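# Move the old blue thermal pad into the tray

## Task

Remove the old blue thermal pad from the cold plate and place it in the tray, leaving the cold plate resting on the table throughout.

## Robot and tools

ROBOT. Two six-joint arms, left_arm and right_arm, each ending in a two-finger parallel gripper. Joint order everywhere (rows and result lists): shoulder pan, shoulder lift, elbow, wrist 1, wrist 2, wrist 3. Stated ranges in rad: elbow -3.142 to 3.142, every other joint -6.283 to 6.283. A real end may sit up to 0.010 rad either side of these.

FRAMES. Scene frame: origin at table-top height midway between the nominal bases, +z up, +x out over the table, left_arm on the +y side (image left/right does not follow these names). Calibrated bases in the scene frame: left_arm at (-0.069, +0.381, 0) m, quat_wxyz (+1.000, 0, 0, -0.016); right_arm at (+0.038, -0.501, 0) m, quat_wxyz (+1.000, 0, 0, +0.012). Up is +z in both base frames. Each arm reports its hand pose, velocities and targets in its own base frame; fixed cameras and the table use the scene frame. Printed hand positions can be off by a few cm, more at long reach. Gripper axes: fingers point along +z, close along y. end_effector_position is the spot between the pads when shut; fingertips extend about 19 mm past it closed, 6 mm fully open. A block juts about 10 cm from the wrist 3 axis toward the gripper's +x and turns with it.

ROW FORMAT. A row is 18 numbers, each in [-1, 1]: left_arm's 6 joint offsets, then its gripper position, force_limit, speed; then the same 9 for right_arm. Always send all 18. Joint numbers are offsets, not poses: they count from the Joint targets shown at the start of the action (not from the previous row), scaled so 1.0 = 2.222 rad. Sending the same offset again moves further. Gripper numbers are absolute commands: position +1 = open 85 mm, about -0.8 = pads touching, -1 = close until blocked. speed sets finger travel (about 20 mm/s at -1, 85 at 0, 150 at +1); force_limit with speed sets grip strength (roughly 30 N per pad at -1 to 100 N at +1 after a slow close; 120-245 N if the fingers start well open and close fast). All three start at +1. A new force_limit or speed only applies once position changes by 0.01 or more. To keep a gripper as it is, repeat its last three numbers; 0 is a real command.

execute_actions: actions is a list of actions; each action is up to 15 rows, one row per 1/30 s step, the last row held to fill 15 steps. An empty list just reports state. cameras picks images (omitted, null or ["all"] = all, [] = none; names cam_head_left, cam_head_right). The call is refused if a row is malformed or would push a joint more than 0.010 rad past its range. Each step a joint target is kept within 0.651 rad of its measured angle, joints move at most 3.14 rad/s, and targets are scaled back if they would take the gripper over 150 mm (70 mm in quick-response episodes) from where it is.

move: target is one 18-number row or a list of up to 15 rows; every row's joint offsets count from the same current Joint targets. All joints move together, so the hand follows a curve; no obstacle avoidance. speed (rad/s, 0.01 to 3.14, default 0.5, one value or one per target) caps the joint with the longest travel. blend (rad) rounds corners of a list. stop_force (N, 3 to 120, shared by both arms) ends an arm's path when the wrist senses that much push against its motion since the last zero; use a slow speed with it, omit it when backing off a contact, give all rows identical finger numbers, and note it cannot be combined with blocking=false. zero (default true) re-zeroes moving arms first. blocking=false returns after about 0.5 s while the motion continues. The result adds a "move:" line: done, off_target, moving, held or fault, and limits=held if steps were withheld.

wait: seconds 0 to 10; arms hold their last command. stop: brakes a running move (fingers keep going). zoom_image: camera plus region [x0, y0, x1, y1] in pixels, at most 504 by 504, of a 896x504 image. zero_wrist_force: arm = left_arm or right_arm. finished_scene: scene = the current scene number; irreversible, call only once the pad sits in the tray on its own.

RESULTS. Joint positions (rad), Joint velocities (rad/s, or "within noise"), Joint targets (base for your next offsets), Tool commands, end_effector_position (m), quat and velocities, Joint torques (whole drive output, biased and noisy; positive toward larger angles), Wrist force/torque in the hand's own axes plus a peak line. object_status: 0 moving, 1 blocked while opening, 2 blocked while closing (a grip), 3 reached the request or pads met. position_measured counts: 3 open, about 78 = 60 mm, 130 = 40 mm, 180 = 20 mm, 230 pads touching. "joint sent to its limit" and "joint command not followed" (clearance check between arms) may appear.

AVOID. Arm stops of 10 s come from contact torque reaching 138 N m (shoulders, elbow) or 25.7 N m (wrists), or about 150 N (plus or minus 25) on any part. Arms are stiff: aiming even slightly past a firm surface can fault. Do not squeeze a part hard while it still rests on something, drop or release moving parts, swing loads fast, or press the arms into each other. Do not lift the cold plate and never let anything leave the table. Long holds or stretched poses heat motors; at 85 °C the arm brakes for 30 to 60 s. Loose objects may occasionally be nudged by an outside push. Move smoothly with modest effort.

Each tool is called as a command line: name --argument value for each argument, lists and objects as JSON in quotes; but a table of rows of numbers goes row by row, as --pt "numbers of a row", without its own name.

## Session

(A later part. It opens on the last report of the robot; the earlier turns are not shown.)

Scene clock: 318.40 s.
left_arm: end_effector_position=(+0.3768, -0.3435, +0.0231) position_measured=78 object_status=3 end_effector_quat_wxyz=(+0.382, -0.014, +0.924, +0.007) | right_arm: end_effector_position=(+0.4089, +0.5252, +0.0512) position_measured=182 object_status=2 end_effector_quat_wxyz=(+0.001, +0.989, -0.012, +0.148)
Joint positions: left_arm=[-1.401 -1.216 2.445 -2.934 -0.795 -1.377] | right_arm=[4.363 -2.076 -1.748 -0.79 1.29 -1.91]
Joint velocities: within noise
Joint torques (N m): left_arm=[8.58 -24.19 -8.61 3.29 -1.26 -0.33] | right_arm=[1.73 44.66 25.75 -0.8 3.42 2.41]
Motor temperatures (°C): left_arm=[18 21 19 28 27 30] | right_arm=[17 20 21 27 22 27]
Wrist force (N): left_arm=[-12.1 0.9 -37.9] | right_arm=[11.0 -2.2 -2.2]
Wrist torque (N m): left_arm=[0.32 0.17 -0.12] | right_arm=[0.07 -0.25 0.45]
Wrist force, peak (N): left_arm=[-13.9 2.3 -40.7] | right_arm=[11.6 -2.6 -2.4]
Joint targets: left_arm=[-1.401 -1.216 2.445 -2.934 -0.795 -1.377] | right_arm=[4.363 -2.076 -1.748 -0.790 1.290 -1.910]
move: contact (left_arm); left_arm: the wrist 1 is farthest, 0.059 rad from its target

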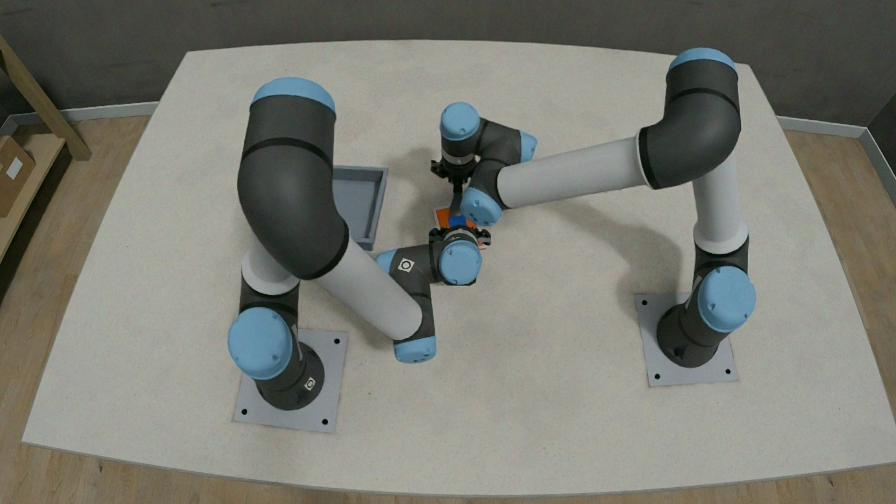

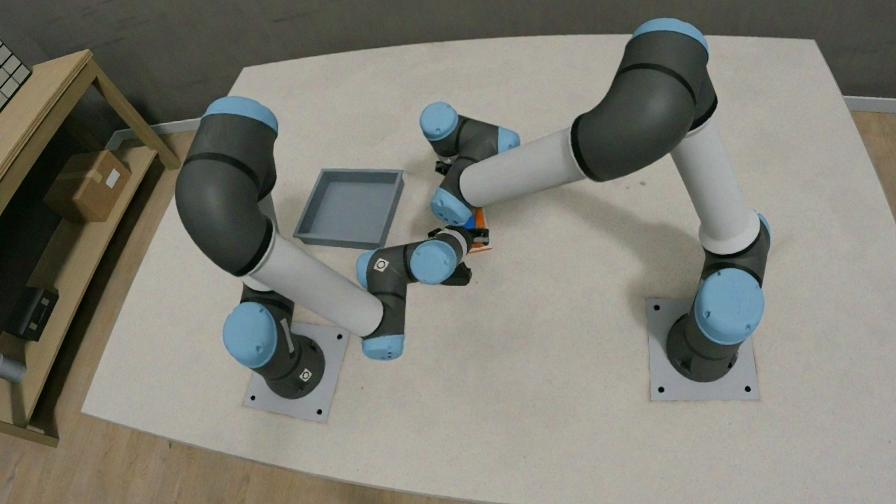

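move --pt "0 -0.0328 -0.0045 0.0404 0 0 0.4 0 0 0 0 0 0 0 0 -1 1 -1" --pt "-0.0416 -0.0522 0.0025 0.0897 0.0038 -0.0584 0.4 0 0 0 0 0 0 0 0 -1 1 -1" --speed '[0.04,0.1]'

zoom_image --camera "cam_head_right" --region '[400, 150, 530, 280]'

zoom_image --camera "cam_head_left" --region '[400, 150, 530, 280]'

Scene clock: 349.30 s.
left_arm: end_effector_position=(+0.3434, -0.3540, +0.0455) position_measured=78 object_status=3 end_effector_quat_wxyz=(+0.383, -0.015, +0.924, +0.006) | right_arm: end_effector_position=(+0.4089, +0.5252, +0.0512) position_measured=182 object_status=2 end_effector_quat_wxyz=(+0.001, +0.989, -0.012, +0.148)
Joint positions: left_arm=[-1.493 -1.332 2.451 -2.735 -0.787 -1.506] | right_arm=[4.363 -2.076 -1.748 -0.79 1.29 -1.91]
Joint velocities: within noise
Joint torques (N m): left_arm=[-10.8 -35.3 -6.7 -0.45 4.09 -1.71] | right_arm=[0.38 41.92 21.02 4.45 -2.81 1.82]
Motor temperatures (°C): left_arm=[18 21 19 28 27 30] | right_arm=[17 20 21 27 22 27]
Wrist force (N): left_arm=[-0.3 -1.3 1.4] | right_arm=[0.3 -1.4 -2.5]
Wrist torque (N m): left_arm=[-0.19 -0.06 -0.05] | right_arm=[0.08 -0.43 0.32]
Wrist force, peak (N): left_arm=[-12.0 0.6 -37.9] | right_arm=[11.6 -2.4 -2.3]
Joint targets: left_arm=[-1.493 -1.332 2.451 -2.735 -0.787 -1.506] | right_arm=[4.363 -2.076 -1.748 -0.790 1.290 -1.910]
move: done

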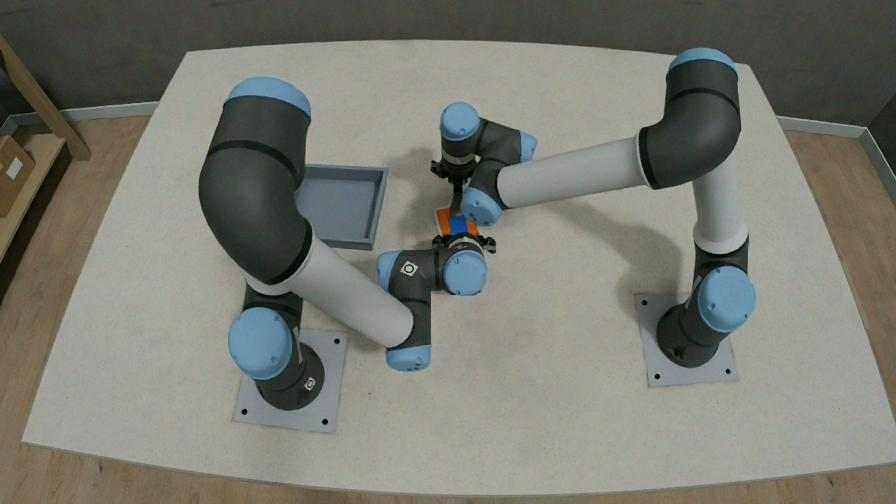

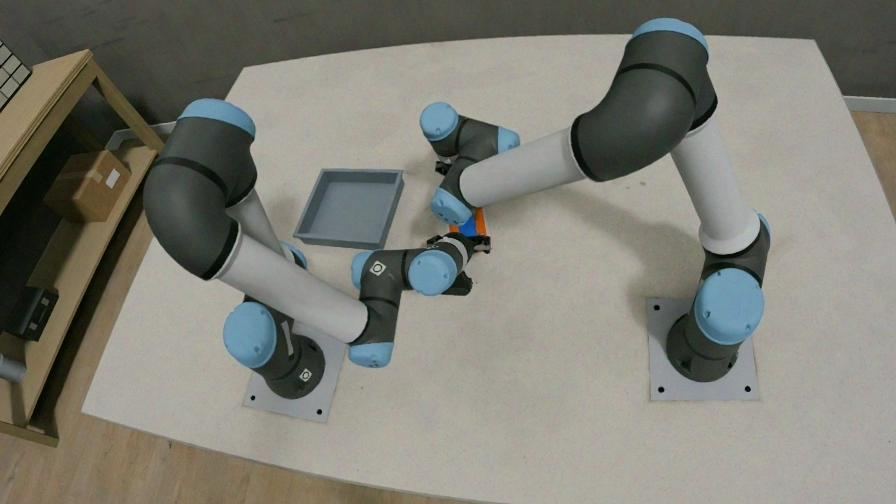

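Scaled by 3.877 from the camera's 896x504 image, which has a finer 1280x720 frame.

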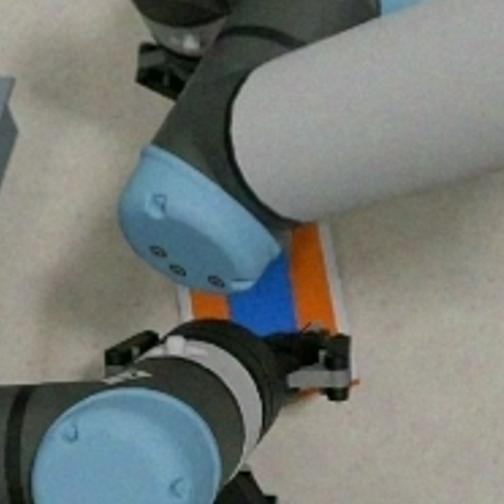

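Scaled by 3.877 from the camera's 896x504 image, which has a finer 1280x720 frame.

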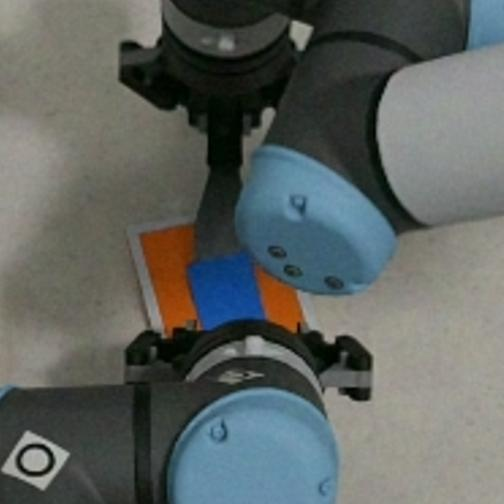

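move --target '[0,0.0544,0.0063,-0.0607,0,0,0.4,0,0,0,0,0,0,0,0,-1,1,-1]' --speed 0.025 --stop_force 34

zoom_image --camera "cam_head_right" --region '[400, 150, 530, 280]'

zoom_image --camera "cam_head_left" --region '[400, 150, 530, 280]'

Scene clock: 358.90 s.
left_arm: end_effector_position=(+0.3434, -0.3547, +0.0232) position_measured=78 object_status=3 end_effector_quat_wxyz=(+0.383, -0.015, +0.924, +0.006) | right_arm: end_effector_position=(+0.4089, +0.5252, +0.0512) position_measured=182 object_status=2 end_effector_quat_wxyz=(+0.001, +0.989, -0.012, +0.148)
Joint positions: left_arm=[-1.493 -1.255 2.46 -2.821 -0.786 -1.506] | right_arm=[4.363 -2.076 -1.748 -0.79 1.29 -1.91]
Joint velocities: within noise
Joint torques (N m): left_arm=[-10.59 -23.17 -12.69 2.43 -5.54 -1.59] | right_arm=[0.87 40.71 19.24 4.19 -2.67 1.74]
Motor temperatures (°C): left_arm=[18 21 19 28 27 30] | right_arm=[17 20 21 27 22 27]
Wrist force (N): left_arm=[-16.2 4.8 -28.7] | right_arm=[0.5 -1.4 -2.3]
Wrist torque (N m): left_arm=[0.21 0.02 -0.30] | right_arm=[0.07 -0.46 0.32]
Wrist force, peak (N): left_arm=[-20.8 9.0 -37.9] | right_arm=[0.2 -1.7 -2.8]
Joint targets: left_arm=[-1.493 -1.255 2.460 -2.821 -0.786 -1.506] | right_arm=[4.363 -2.076 -1.748 -0.790 1.290 -1.910]
move: contact (left_arm); left_arm: the wrist 1 is farthest, 0.049 rad from its target

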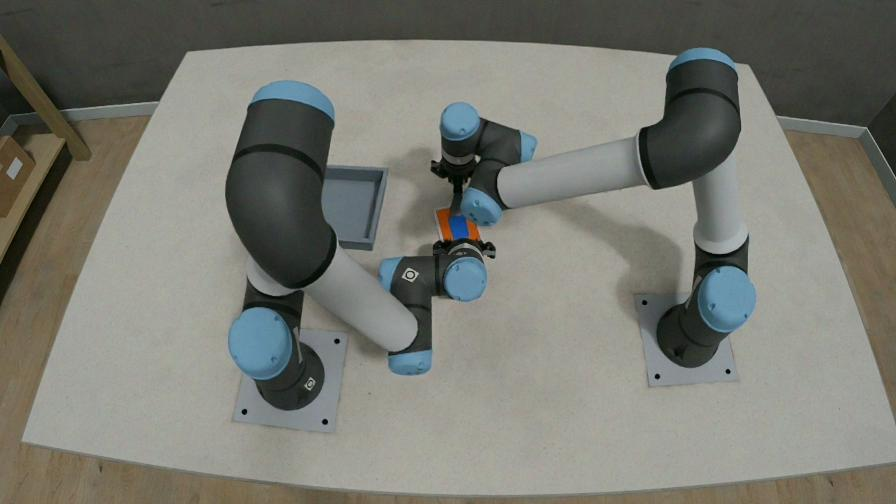

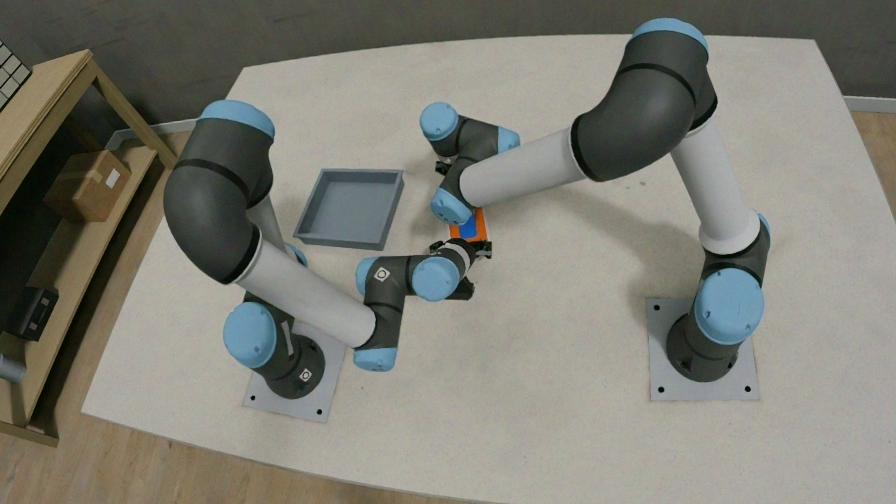

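Scaled by 3.877 from the camera's 896x504 image, which has a finer 1280x720 frame.

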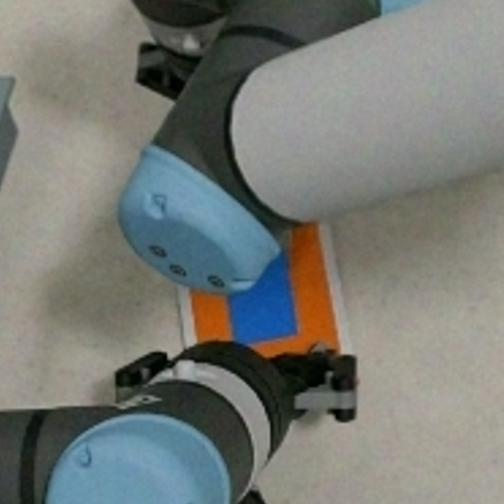

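Scaled by 3.877 from the camera's 896x504 image, which has a finer 1280x720 frame.

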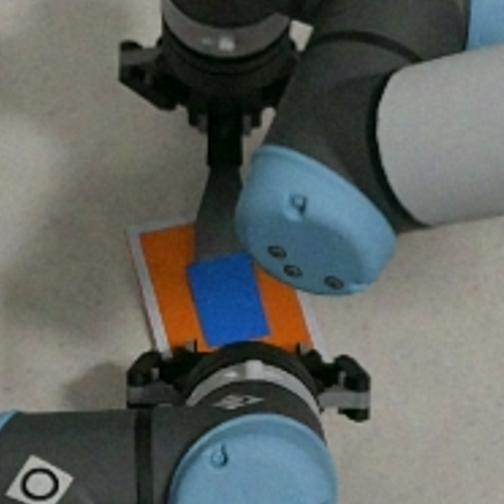

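move --target '[0,0,0,0,0,0,0.4,0,0,0.0290,0.0234,-0.0360,0.0042,-0.0026,0.0303,-1,1,-1]' --speed 0.025 --stop_force 38

zoom_image --camera "cam_head_right" --region '[400, 150, 530, 280]'

zoom_image --camera "cam_head_left" --region '[400, 150, 530, 280]'

Scene clock: 372.83 s.
left_arm: end_effector_position=(+0.3434, -0.3547, +0.0232) position_measured=78 object_status=3 end_effector_quat_wxyz=(+0.383, -0.015, +0.924, +0.006) | right_arm: end_effector_position=(+0.3669, +0.5202, +0.0511) position_measured=182 object_status=2 end_effector_quat_wxyz=(+0.001, +0.989, -0.012, +0.148)
Joint positions: left_arm=[-1.493 -1.255 2.46 -2.821 -0.786 -1.506] | right_arm=[4.428 -2.024 -1.828 -0.78 1.284 -1.843]
Joint velocities: within noise
Joint torques (N m): left_arm=[18.18 -22.53 3.38 2.89 1.98 -1.25] | right_arm=[13.97 42.85 6.16 2.73 1.89 2.34]
Motor temperatures (°C): left_arm=[18 21 19 28 27 30] | right_arm=[17 20 21 27 22 27]
Wrist force (N): left_arm=[-8.0 -5.6 -28.7] | right_arm=[17.7 -2.5 -0.7]
Wrist torque (N m): left_arm=[0.09 0.11 -0.18] | right_arm=[0.04 -0.18 0.45]
Wrist force, peak (N): left_arm=[-9.5 -6.0 -32.3] | right_arm=[28.4 -5.0 0.6]
Joint targets: left_arm=[-1.493 -1.255 2.460 -2.821 -0.786 -1.506] | right_arm=[4.428 -2.024 -1.828 -0.780 1.284 -1.843]
move: done

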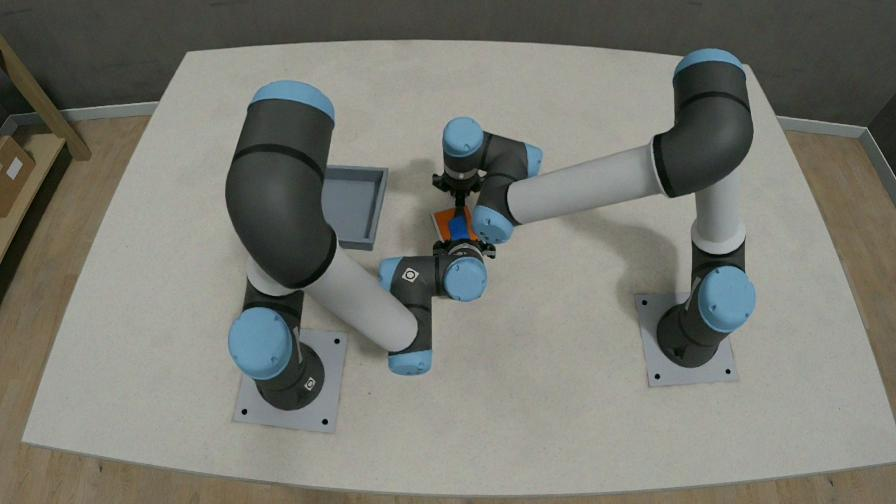

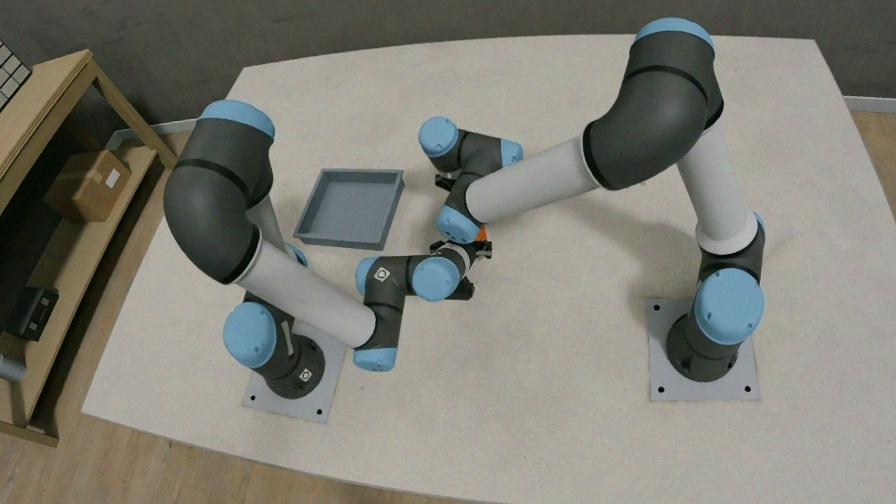

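Scaled by 3.877 from the camera's 896x504 image, which has a finer 1280x720 frame.

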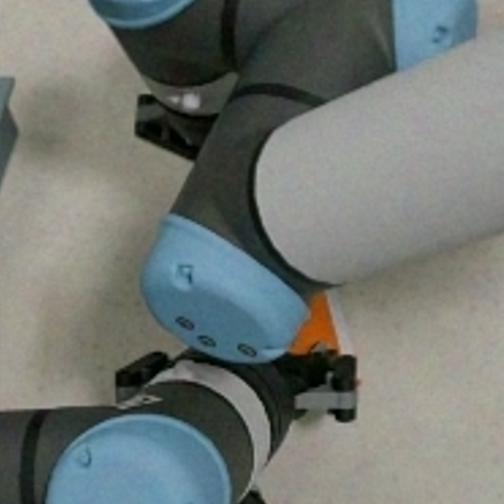

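Scaled by 3.877 from the camera's 896x504 image, which has a finer 1280x720 frame.

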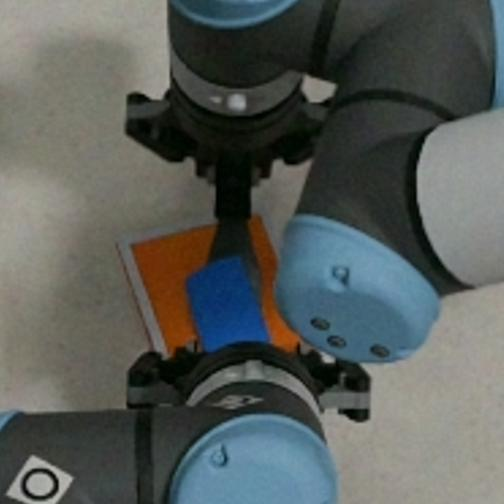

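zoom_image --camera "cam_head_left" --region '[430, 205, 490, 255]'

zoom_image --camera "cam_head_right" --region '[450, 205, 510, 255]'

Scaled by 8.400 from the camera's 896x504 image, which has a finer 1280x720 frame.

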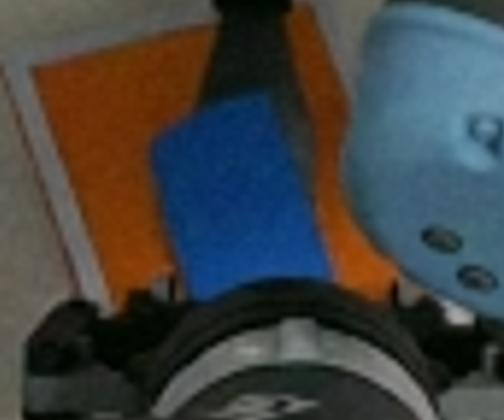

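Scaled by 8.400 from the camera's 896x504 image, which has a finer 1280x720 frame.

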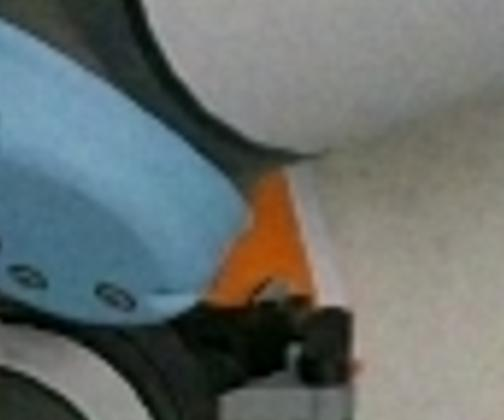

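move --target '[0,0,0,0,0,0,0.4,0,0,0,0.0105,0.0056,-0.0161,0,0,-1,1,-1]' --speed 0.015

zoom_image --camera "cam_head_left" --region '[430, 195, 500, 260]'

Scene clock: 391.67 s.
left_arm: end_effector_position=(+0.3434, -0.3547, +0.0232) position_measured=78 object_status=3 end_effector_quat_wxyz=(+0.383, -0.015, +0.924, +0.006) | right_arm: end_effector_position=(+0.3669, +0.5202, +0.0660) position_measured=182 object_status=2 end_effector_quat_wxyz=(+0.001, +0.989, -0.012, +0.148)
Joint positions: left_arm=[-1.493 -1.255 2.46 -2.821 -0.786 -1.506] | right_arm=[4.428 -2.001 -1.816 -0.816 1.284 -1.843]
Joint velocities: within noise
Joint torques (N m): left_arm=[7.9 -20.2 3.88 0.66 -0.11 -1.19] | right_arm=[-4.55 48.1 30.68 0.49 -1.85 2.37]
Motor temperatures (°C): left_arm=[18 21 19 28 27 30] | right_arm=[17 20 21 27 22 27]
Wrist force (N): left_arm=[-11.1 -5.7 -23.7] | right_arm=[0.4 -0.1 0.8]
Wrist torque (N m): left_arm=[0.00 0.03 -0.19] | right_arm=[-0.02 -0.17 0.11]
Wrist force, peak (N): left_arm=[-8.1 -5.8 -29.1] | right_arm=[18.0 -2.3 -0.6]
Joint targets: left_arm=[-1.493 -1.255 2.460 -2.821 -0.786 -1.506] | right_arm=[4.428 -2.000 -1.816 -0.816 1.284 -1.843]
move: done

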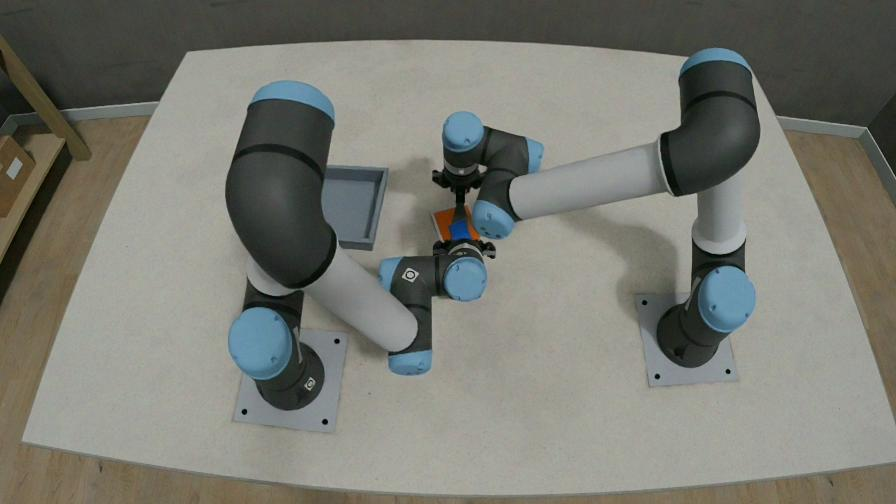

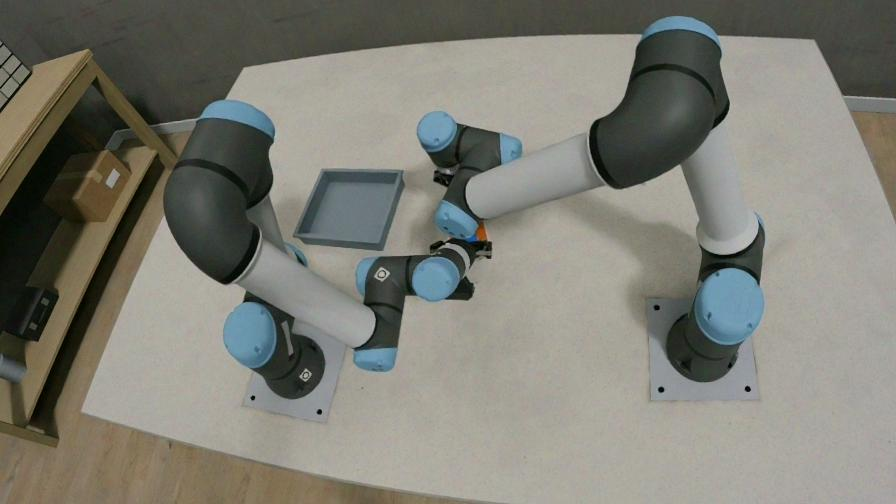

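Scaled by 7.200 from the camera's 896x504 image, which has a finer 1280x720 frame.

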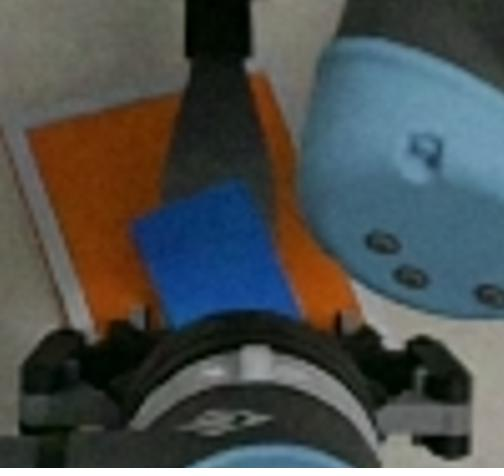

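move --target '[0,0,0,0,0,0,0.4,0,0,-0.0461,-0.0229,0.0490,-0.0506,0.0996,-0.0415,-1,1,-1]' --speed 0.04

zoom_image --camera "cam_head_left" --region '[430, 195, 500, 260]'

zoom_image --camera "cam_head_right" --region '[430, 195, 500, 260]'

Scene clock: 410.03 s.
left_arm: end_effector_position=(+0.3434, -0.3547, +0.0232) position_measured=78 object_status=3 end_effector_quat_wxyz=(+0.383, -0.015, +0.924, +0.006) | right_arm: end_effector_position=(+0.3740, +0.5198, +0.0587) position_measured=182 object_status=2 end_effector_quat_wxyz=(+0.000, +0.999, -0.012, +0.035)
Joint positions: left_arm=[-1.493 -1.255 2.46 -2.821 -0.786 -1.506] | right_arm=[4.326 -2.051 -1.707 -0.929 1.505 -1.935]
Joint velocities: within noise
Joint torques (N m): left_arm=[-6.39 -19.39 2.66 -1.47 -3.38 -1.04] | right_arm=[-6.09 29.56 34.12 0.43 2.05 -3.21]
Motor temperatures (°C): left_arm=[18 21 19 28 27 30] | right_arm=[17 20 21 27 22 27]
Wrist force (N): left_arm=[-11.1 -5.7 -23.7] | right_arm=[0.5 0.2 1.5]
Wrist torque (N m): left_arm=[0.02 0.03 -0.20] | right_arm=[0.02 -0.18 0.19]
Wrist force, peak (N): left_arm=[-11.2 -5.5 -24.1] | right_arm=[0.4 0.1 1.8]
Joint targets: left_arm=[-1.493 -1.255 2.460 -2.821 -0.786 -1.506] | right_arm=[4.325 -2.051 -1.707 -0.929 1.505 -1.935]
move: done

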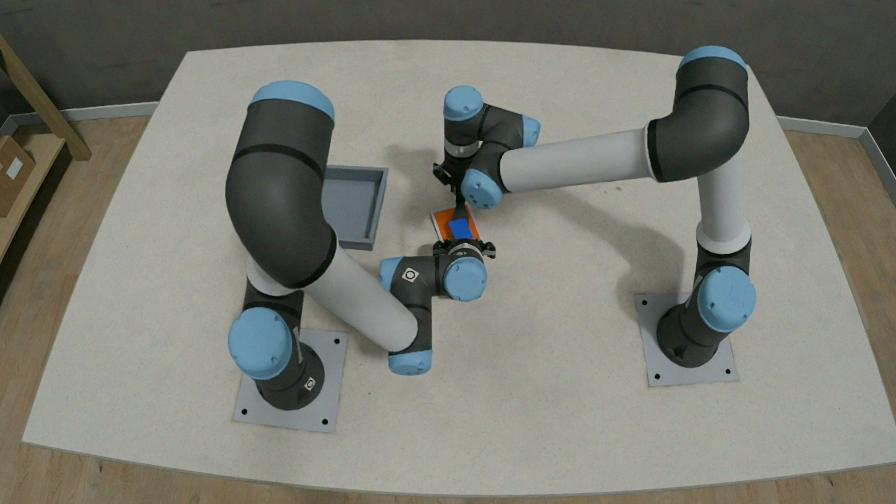

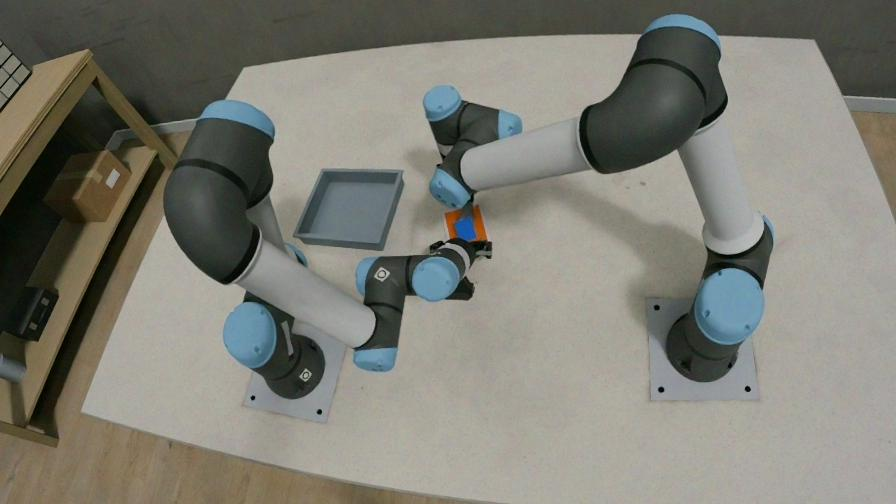

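Scaled by 7.200 from the camera's 896x504 image, which has a finer 1280x720 frame.

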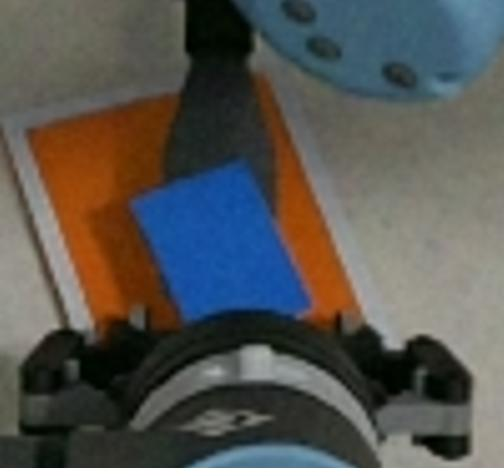

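Scaled by 7.200 from the camera's 896x504 image, which has a finer 1280x720 frame.

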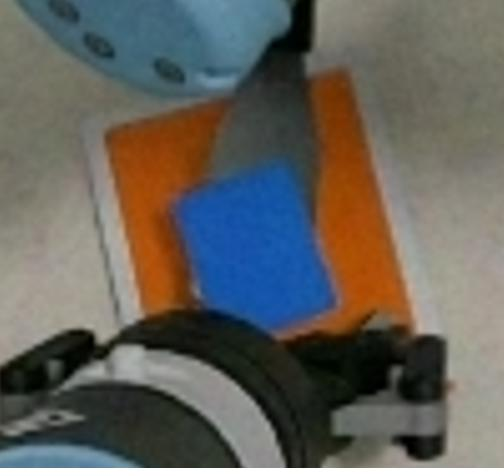

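move --target '[-0.0707,-0.1226,-0.0021,0.1947,-0.0023,-0.0996,0.4,0,0,0,0,0,0,0,0,-1,1,-1]' --speed 0.12

zoom_image --camera "cam_head_left" --region '[430, 195, 500, 260]'

zoom_image --camera "cam_head_right" --region '[430, 195, 500, 260]'

Scene clock: 439.60 s.
left_arm: end_effector_position=(+0.2866, -0.3566, +0.0807) position_measured=78 object_status=3 end_effector_quat_wxyz=(+0.383, -0.015, +0.924, +0.006) | right_arm: end_effector_position=(+0.3740, +0.5198, +0.0587) position_measured=182 object_status=2 end_effector_quat_wxyz=(+0.000, +0.999, -0.012, +0.035)
Joint positions: left_arm=[-1.65 -1.528 2.455 -2.389 -0.791 -1.727] | right_arm=[4.325 -2.051 -1.707 -0.929 1.505 -1.935]
Joint velocities: within noise
Joint torques (N m): left_arm=[-13.36 -30.14 -21.2 -0.08 -1.47 -1.92] | right_arm=[-3.45 33.4 16.98 4.77 1.29 -2.2]
Motor temperatures (°C): left_arm=[18 21 19 28 27 30] | right_arm=[17 20 21 27 22 27]
Wrist force (N): left_arm=[-0.1 -1.3 1.4] | right_arm=[0.5 0.2 1.4]
Wrist torque (N m): left_arm=[-0.19 -0.10 -0.04] | right_arm=[0.02 -0.18 0.18]
Wrist force, peak (N): left_arm=[-11.0 -5.6 -24.2] | right_arm=[0.6 0.2 1.9]
Joint targets: left_arm=[-1.650 -1.528 2.455 -2.389 -0.791 -1.728] | right_arm=[4.325 -2.051 -1.707 -0.929 1.505 -1.935]
move: done

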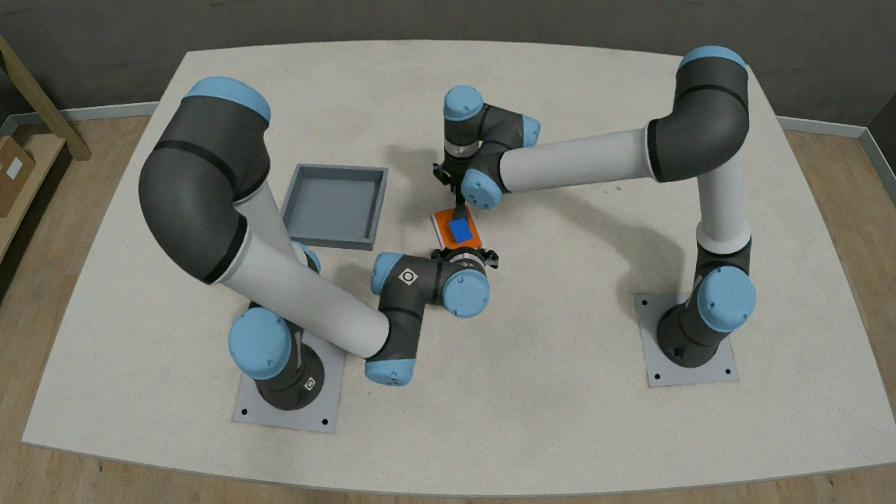

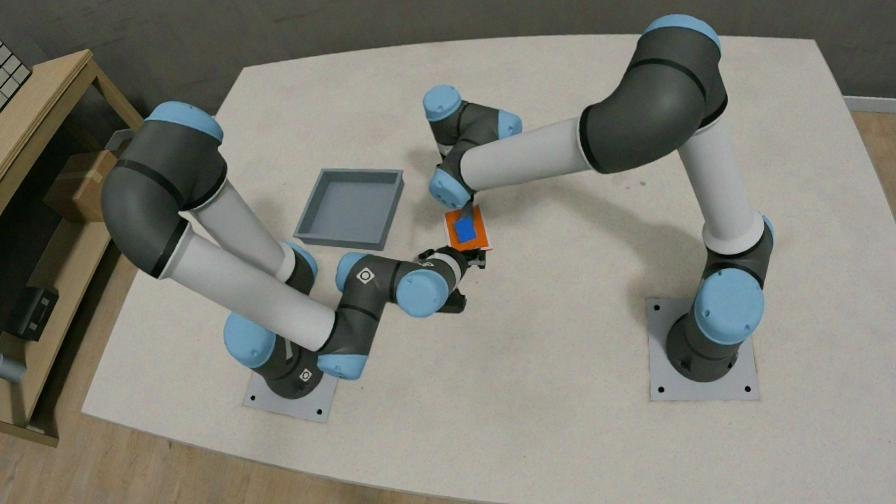

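Scaled by 7.200 from the camera's 896x504 image, which has a finer 1280x720 frame.

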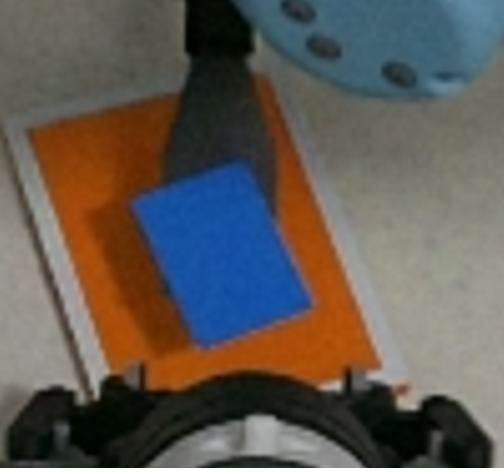

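Scaled by 7.200 from the camera's 896x504 image, which has a finer 1280x720 frame.

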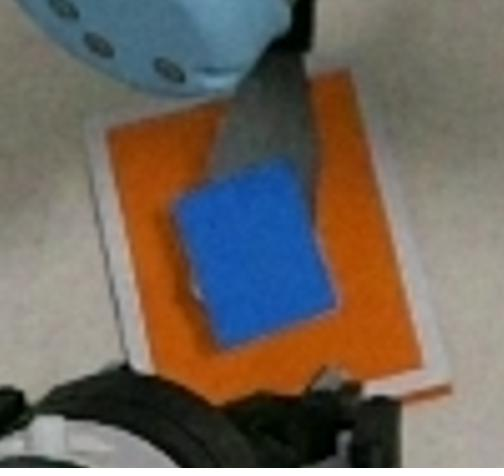

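move --target '[0.0266,0.0573,-0.1317,0.1973,-0.0340,-0.1790,0.4,0,0,0,0,0,0,0,0,-1,1,-1]' --speed 0.25

zoom_image --camera "cam_head_left" --region '[420, 195, 520, 290]'

zoom_image --camera "cam_head_right" --region '[420, 195, 520, 290]'

Scene clock: 471.97 s.
left_arm: end_effector_position=(+0.2919, -0.3811, +0.0916) position_measured=78 object_status=3 end_effector_quat_wxyz=(+0.375, -0.180, +0.906, +0.075) | right_arm: end_effector_position=(+0.3740, +0.5198, +0.0587) position_measured=182 object_status=2 end_effector_quat_wxyz=(+0.000, +0.999, -0.012, +0.035)
Joint positions: left_arm=[-1.591 -1.401 2.163 -1.951 -0.867 -2.125] | right_arm=[4.325 -2.051 -1.707 -0.929 1.505 -1.935]
Joint velocities: within noise
Joint torques (N m): left_arm=[11.89 -19.51 -24.07 0.36 -2.01 -1.95] | right_arm=[1.03 36.84 23.56 4.55 0.72 -1.65]
Motor temperatures (°C): left_arm=[18 21 19 28 27 30] | right_arm=[17 20 21 27 22 27]
Wrist force (N): left_arm=[-0.2 -1.0 1.5] | right_arm=[0.4 -0.2 1.6]
Wrist torque (N m): left_arm=[-0.13 -0.08 -0.05] | right_arm=[-0.04 -0.16 0.19]
Wrist force, peak (N): left_arm=[-0.2 -1.5 1.9] | right_arm=[0.4 0.0 2.0]
Joint targets: left_arm=[-1.591 -1.400 2.163 -1.950 -0.867 -2.125] | right_arm=[4.325 -2.051 -1.707 -0.929 1.505 -1.935]
move: done

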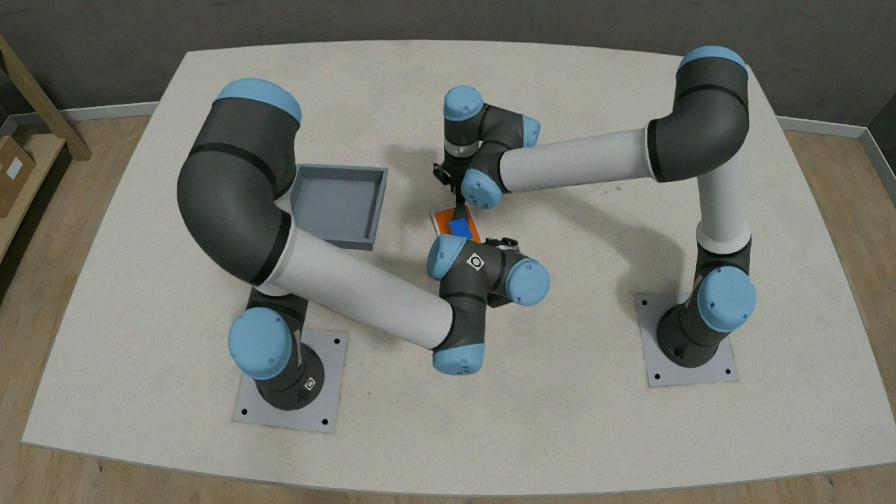

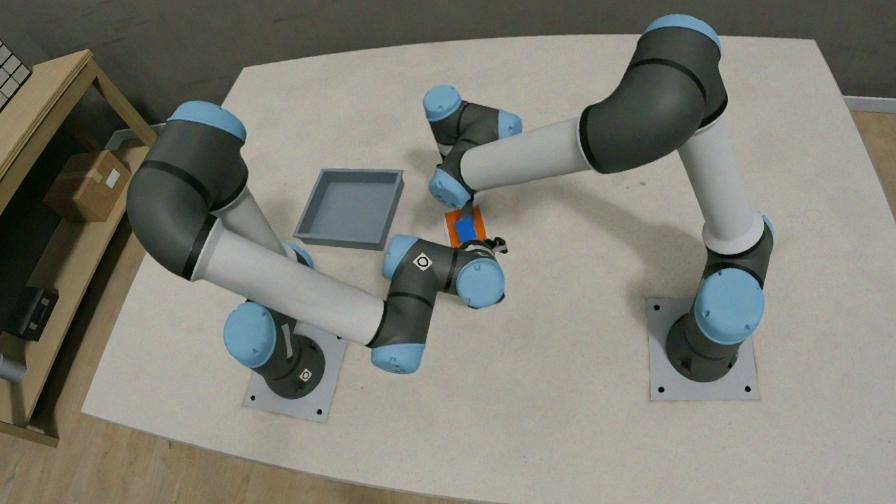

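Scaled by 5.040 from the camera's 896x504 image, which has a finer 1280x720 frame.

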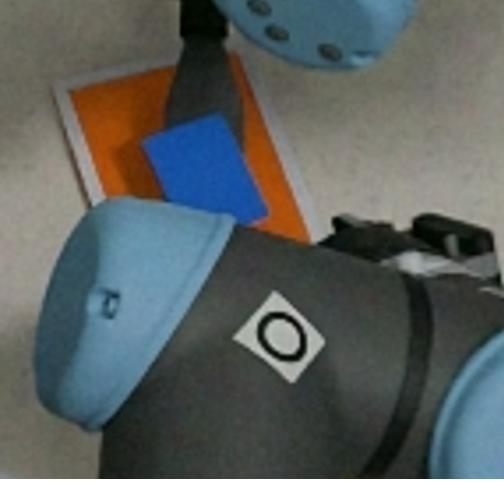

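Scaled by 5.040 from the camera's 896x504 image, which has a finer 1280x720 frame.

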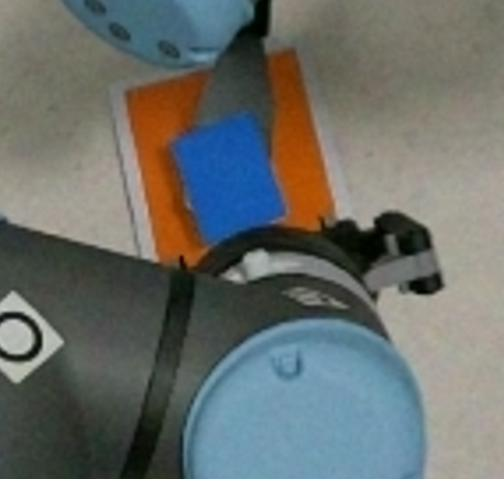

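move --target '[0.0505,0.0516,0.0312,-0.1249,0.0167,0.0636,0.4,0,0,0,0,0,0,0,0,-1,1,-1]' --speed 0.08 --stop_force 6

zoom_image --camera "cam_head_left" --region '[430, 195, 500, 260]'

zoom_image --camera "cam_head_right" --region '[430, 195, 500, 260]'

Scene clock: 484.23 s.
left_arm: end_effector_position=(+0.3413, -0.3606, +0.0421) position_measured=78 object_status=3 end_effector_quat_wxyz=(+0.375, -0.180, +0.906, +0.075) | right_arm: end_effector_position=(+0.3740, +0.5198, +0.0587) position_measured=182 object_status=2 end_effector_quat_wxyz=(+0.000, +0.999, -0.012, +0.035)
Joint positions: left_arm=[-1.479 -1.286 2.232 -2.228 -0.83 -1.984] | right_arm=[4.325 -2.051 -1.707 -0.929 1.505 -1.935]
Joint velocities: within noise
Joint torques (N m): left_arm=[10.52 -21.11 -9.16 -5.09 3.73 1.84] | right_arm=[1.97 38.16 26.24 4.66 0.49 -1.35]
Motor temperatures (°C): left_arm=[18 21 19 28 26 30] | right_arm=[17 20 21 27 22 27]
Wrist force (N): left_arm=[0.0 -1.1 1.2] | right_arm=[0.5 -0.1 1.8]
Wrist torque (N m): left_arm=[-0.15 -0.10 -0.04] | right_arm=[-0.03 -0.19 0.18]
Wrist force, peak (N): left_arm=[0.0 -1.3 1.8] | right_arm=[0.6 0.0 1.9]
Joint targets: left_arm=[-1.479 -1.286 2.232 -2.228 -0.830 -1.984] | right_arm=[4.325 -2.051 -1.707 -0.929 1.505 -1.935]
move: done

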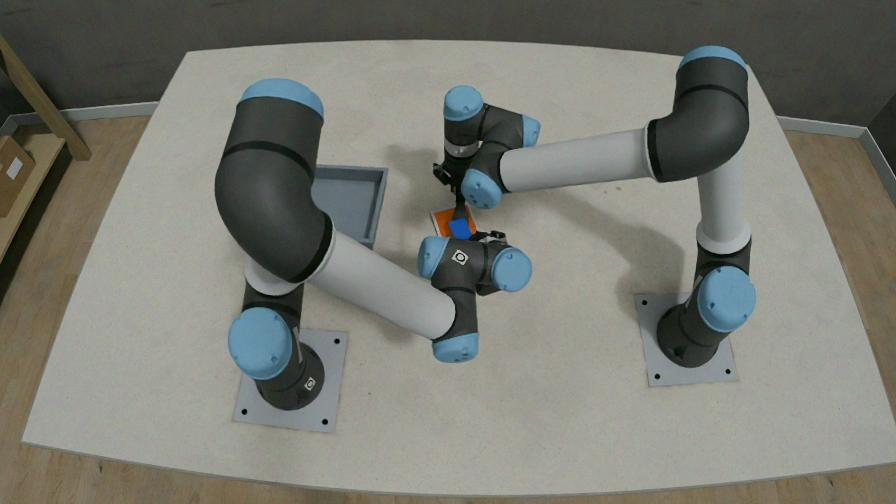

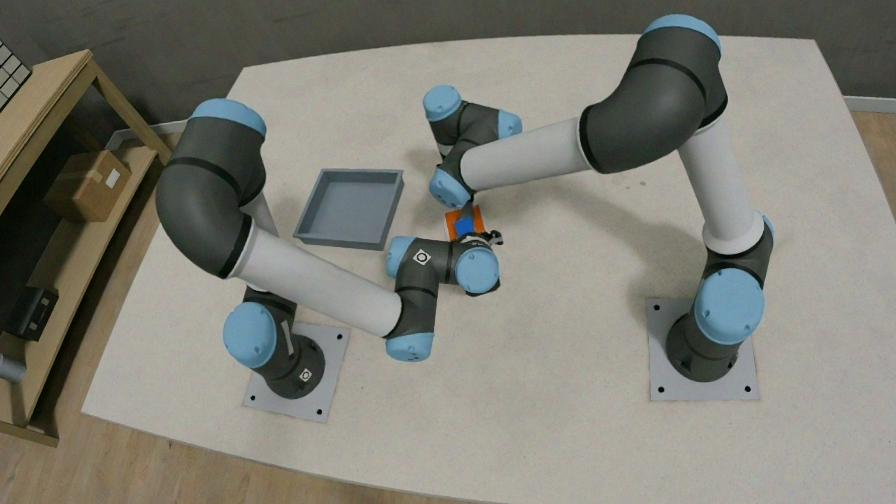

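Scaled by 7.200 from the camera's 896x504 image, which has a finer 1280x720 frame.

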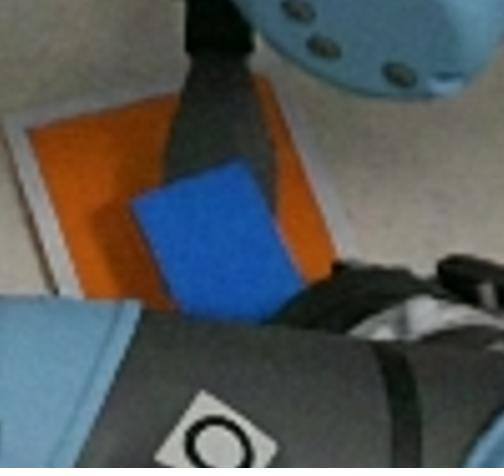

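Scaled by 7.200 from the camera's 896x504 image, which has a finer 1280x720 frame.

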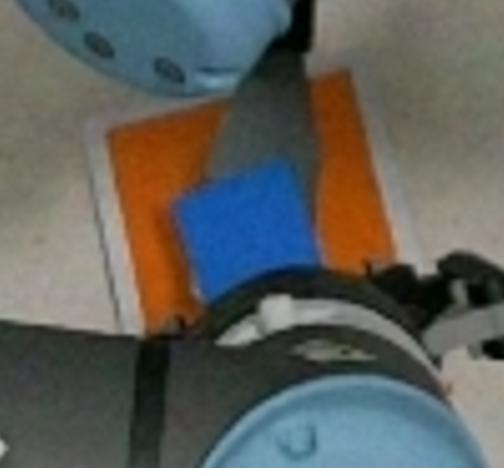

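move --target '[0,0,0,0,0,0,-1,-1,-1,0,0,0,0,0,0,-1,1,-1]' --speed 0.1

zoom_image --camera "cam_head_left" --region '[430, 195, 500, 260]'

zoom_image --camera "cam_head_right" --region '[430, 195, 500, 260]'

Scene clock: 494.17 s.
left_arm: end_effector_position=(+0.3413, -0.3606, +0.0421) position_measured=218 object_status=0 end_effector_quat_wxyz=(+0.375, -0.180, +0.906, +0.075) | right_arm: end_effector_position=(+0.3740, +0.5198, +0.0587) position_measured=182 object_status=2 end_effector_quat_wxyz=(+0.000, +0.999, -0.012, +0.035)
Joint positions: left_arm=[-1.479 -1.286 2.232 -2.228 -0.83 -1.984] | right_arm=[4.325 -2.051 -1.707 -0.929 1.505 -1.935]
Joint velocities: within noise
Joint torques (N m): left_arm=[10.19 -24.38 -15.08 -2.57 3.32 1.64] | right_arm=[1.47 40.44 22.62 0.55 0.02 -1.33]
Motor temperatures (°C): left_arm=[18 21 19 28 26 30] | right_arm=[17 20 21 27 22 27]
Wrist force (N): left_arm=[9.2 -6.2 -8.2] | right_arm=[10.6 -9.7 2.0]
Wrist torque (N m): left_arm=[-0.13 -0.02 -0.08] | right_arm=[0.07 0.04 1.39]
Wrist force, peak (N): left_arm=[9.2 -6.6 -8.1] | right_arm=[10.8 -9.9 1.6]
Joint targets: left_arm=[-1.479 -1.286 2.232 -2.228 -0.830 -1.984] | right_arm=[4.325 -2.051 -1.707 -0.929 1.505 -1.935]
move: done

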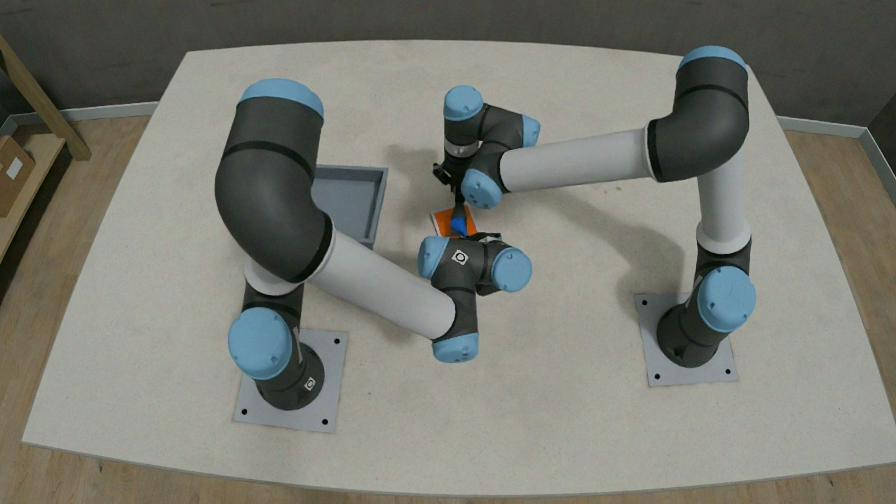

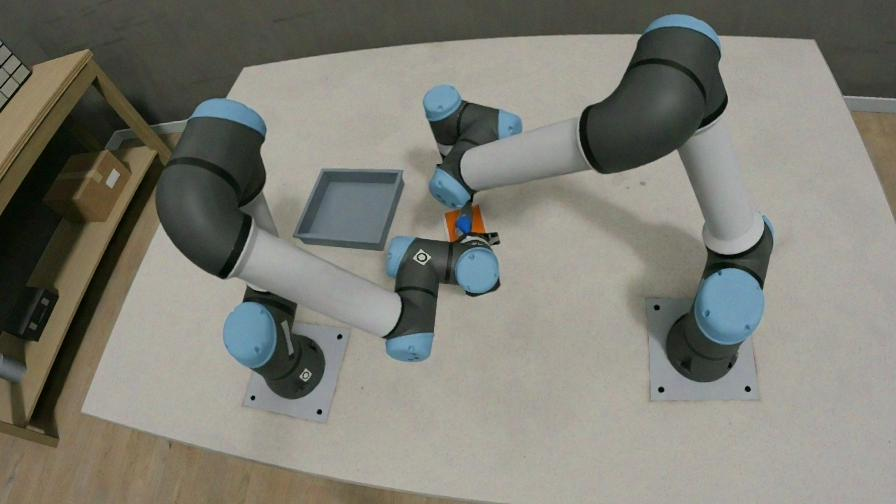

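Scaled by 7.200 from the camera's 896x504 image, which has a finer 1280x720 frame.

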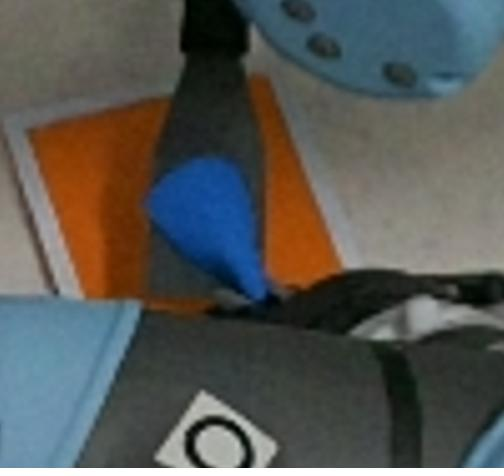

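Scaled by 7.200 from the camera's 896x504 image, which has a finer 1280x720 frame.

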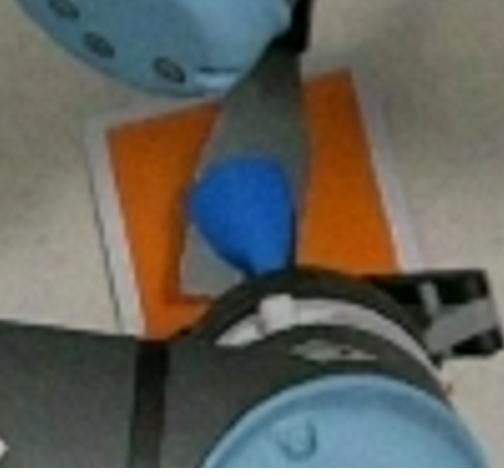

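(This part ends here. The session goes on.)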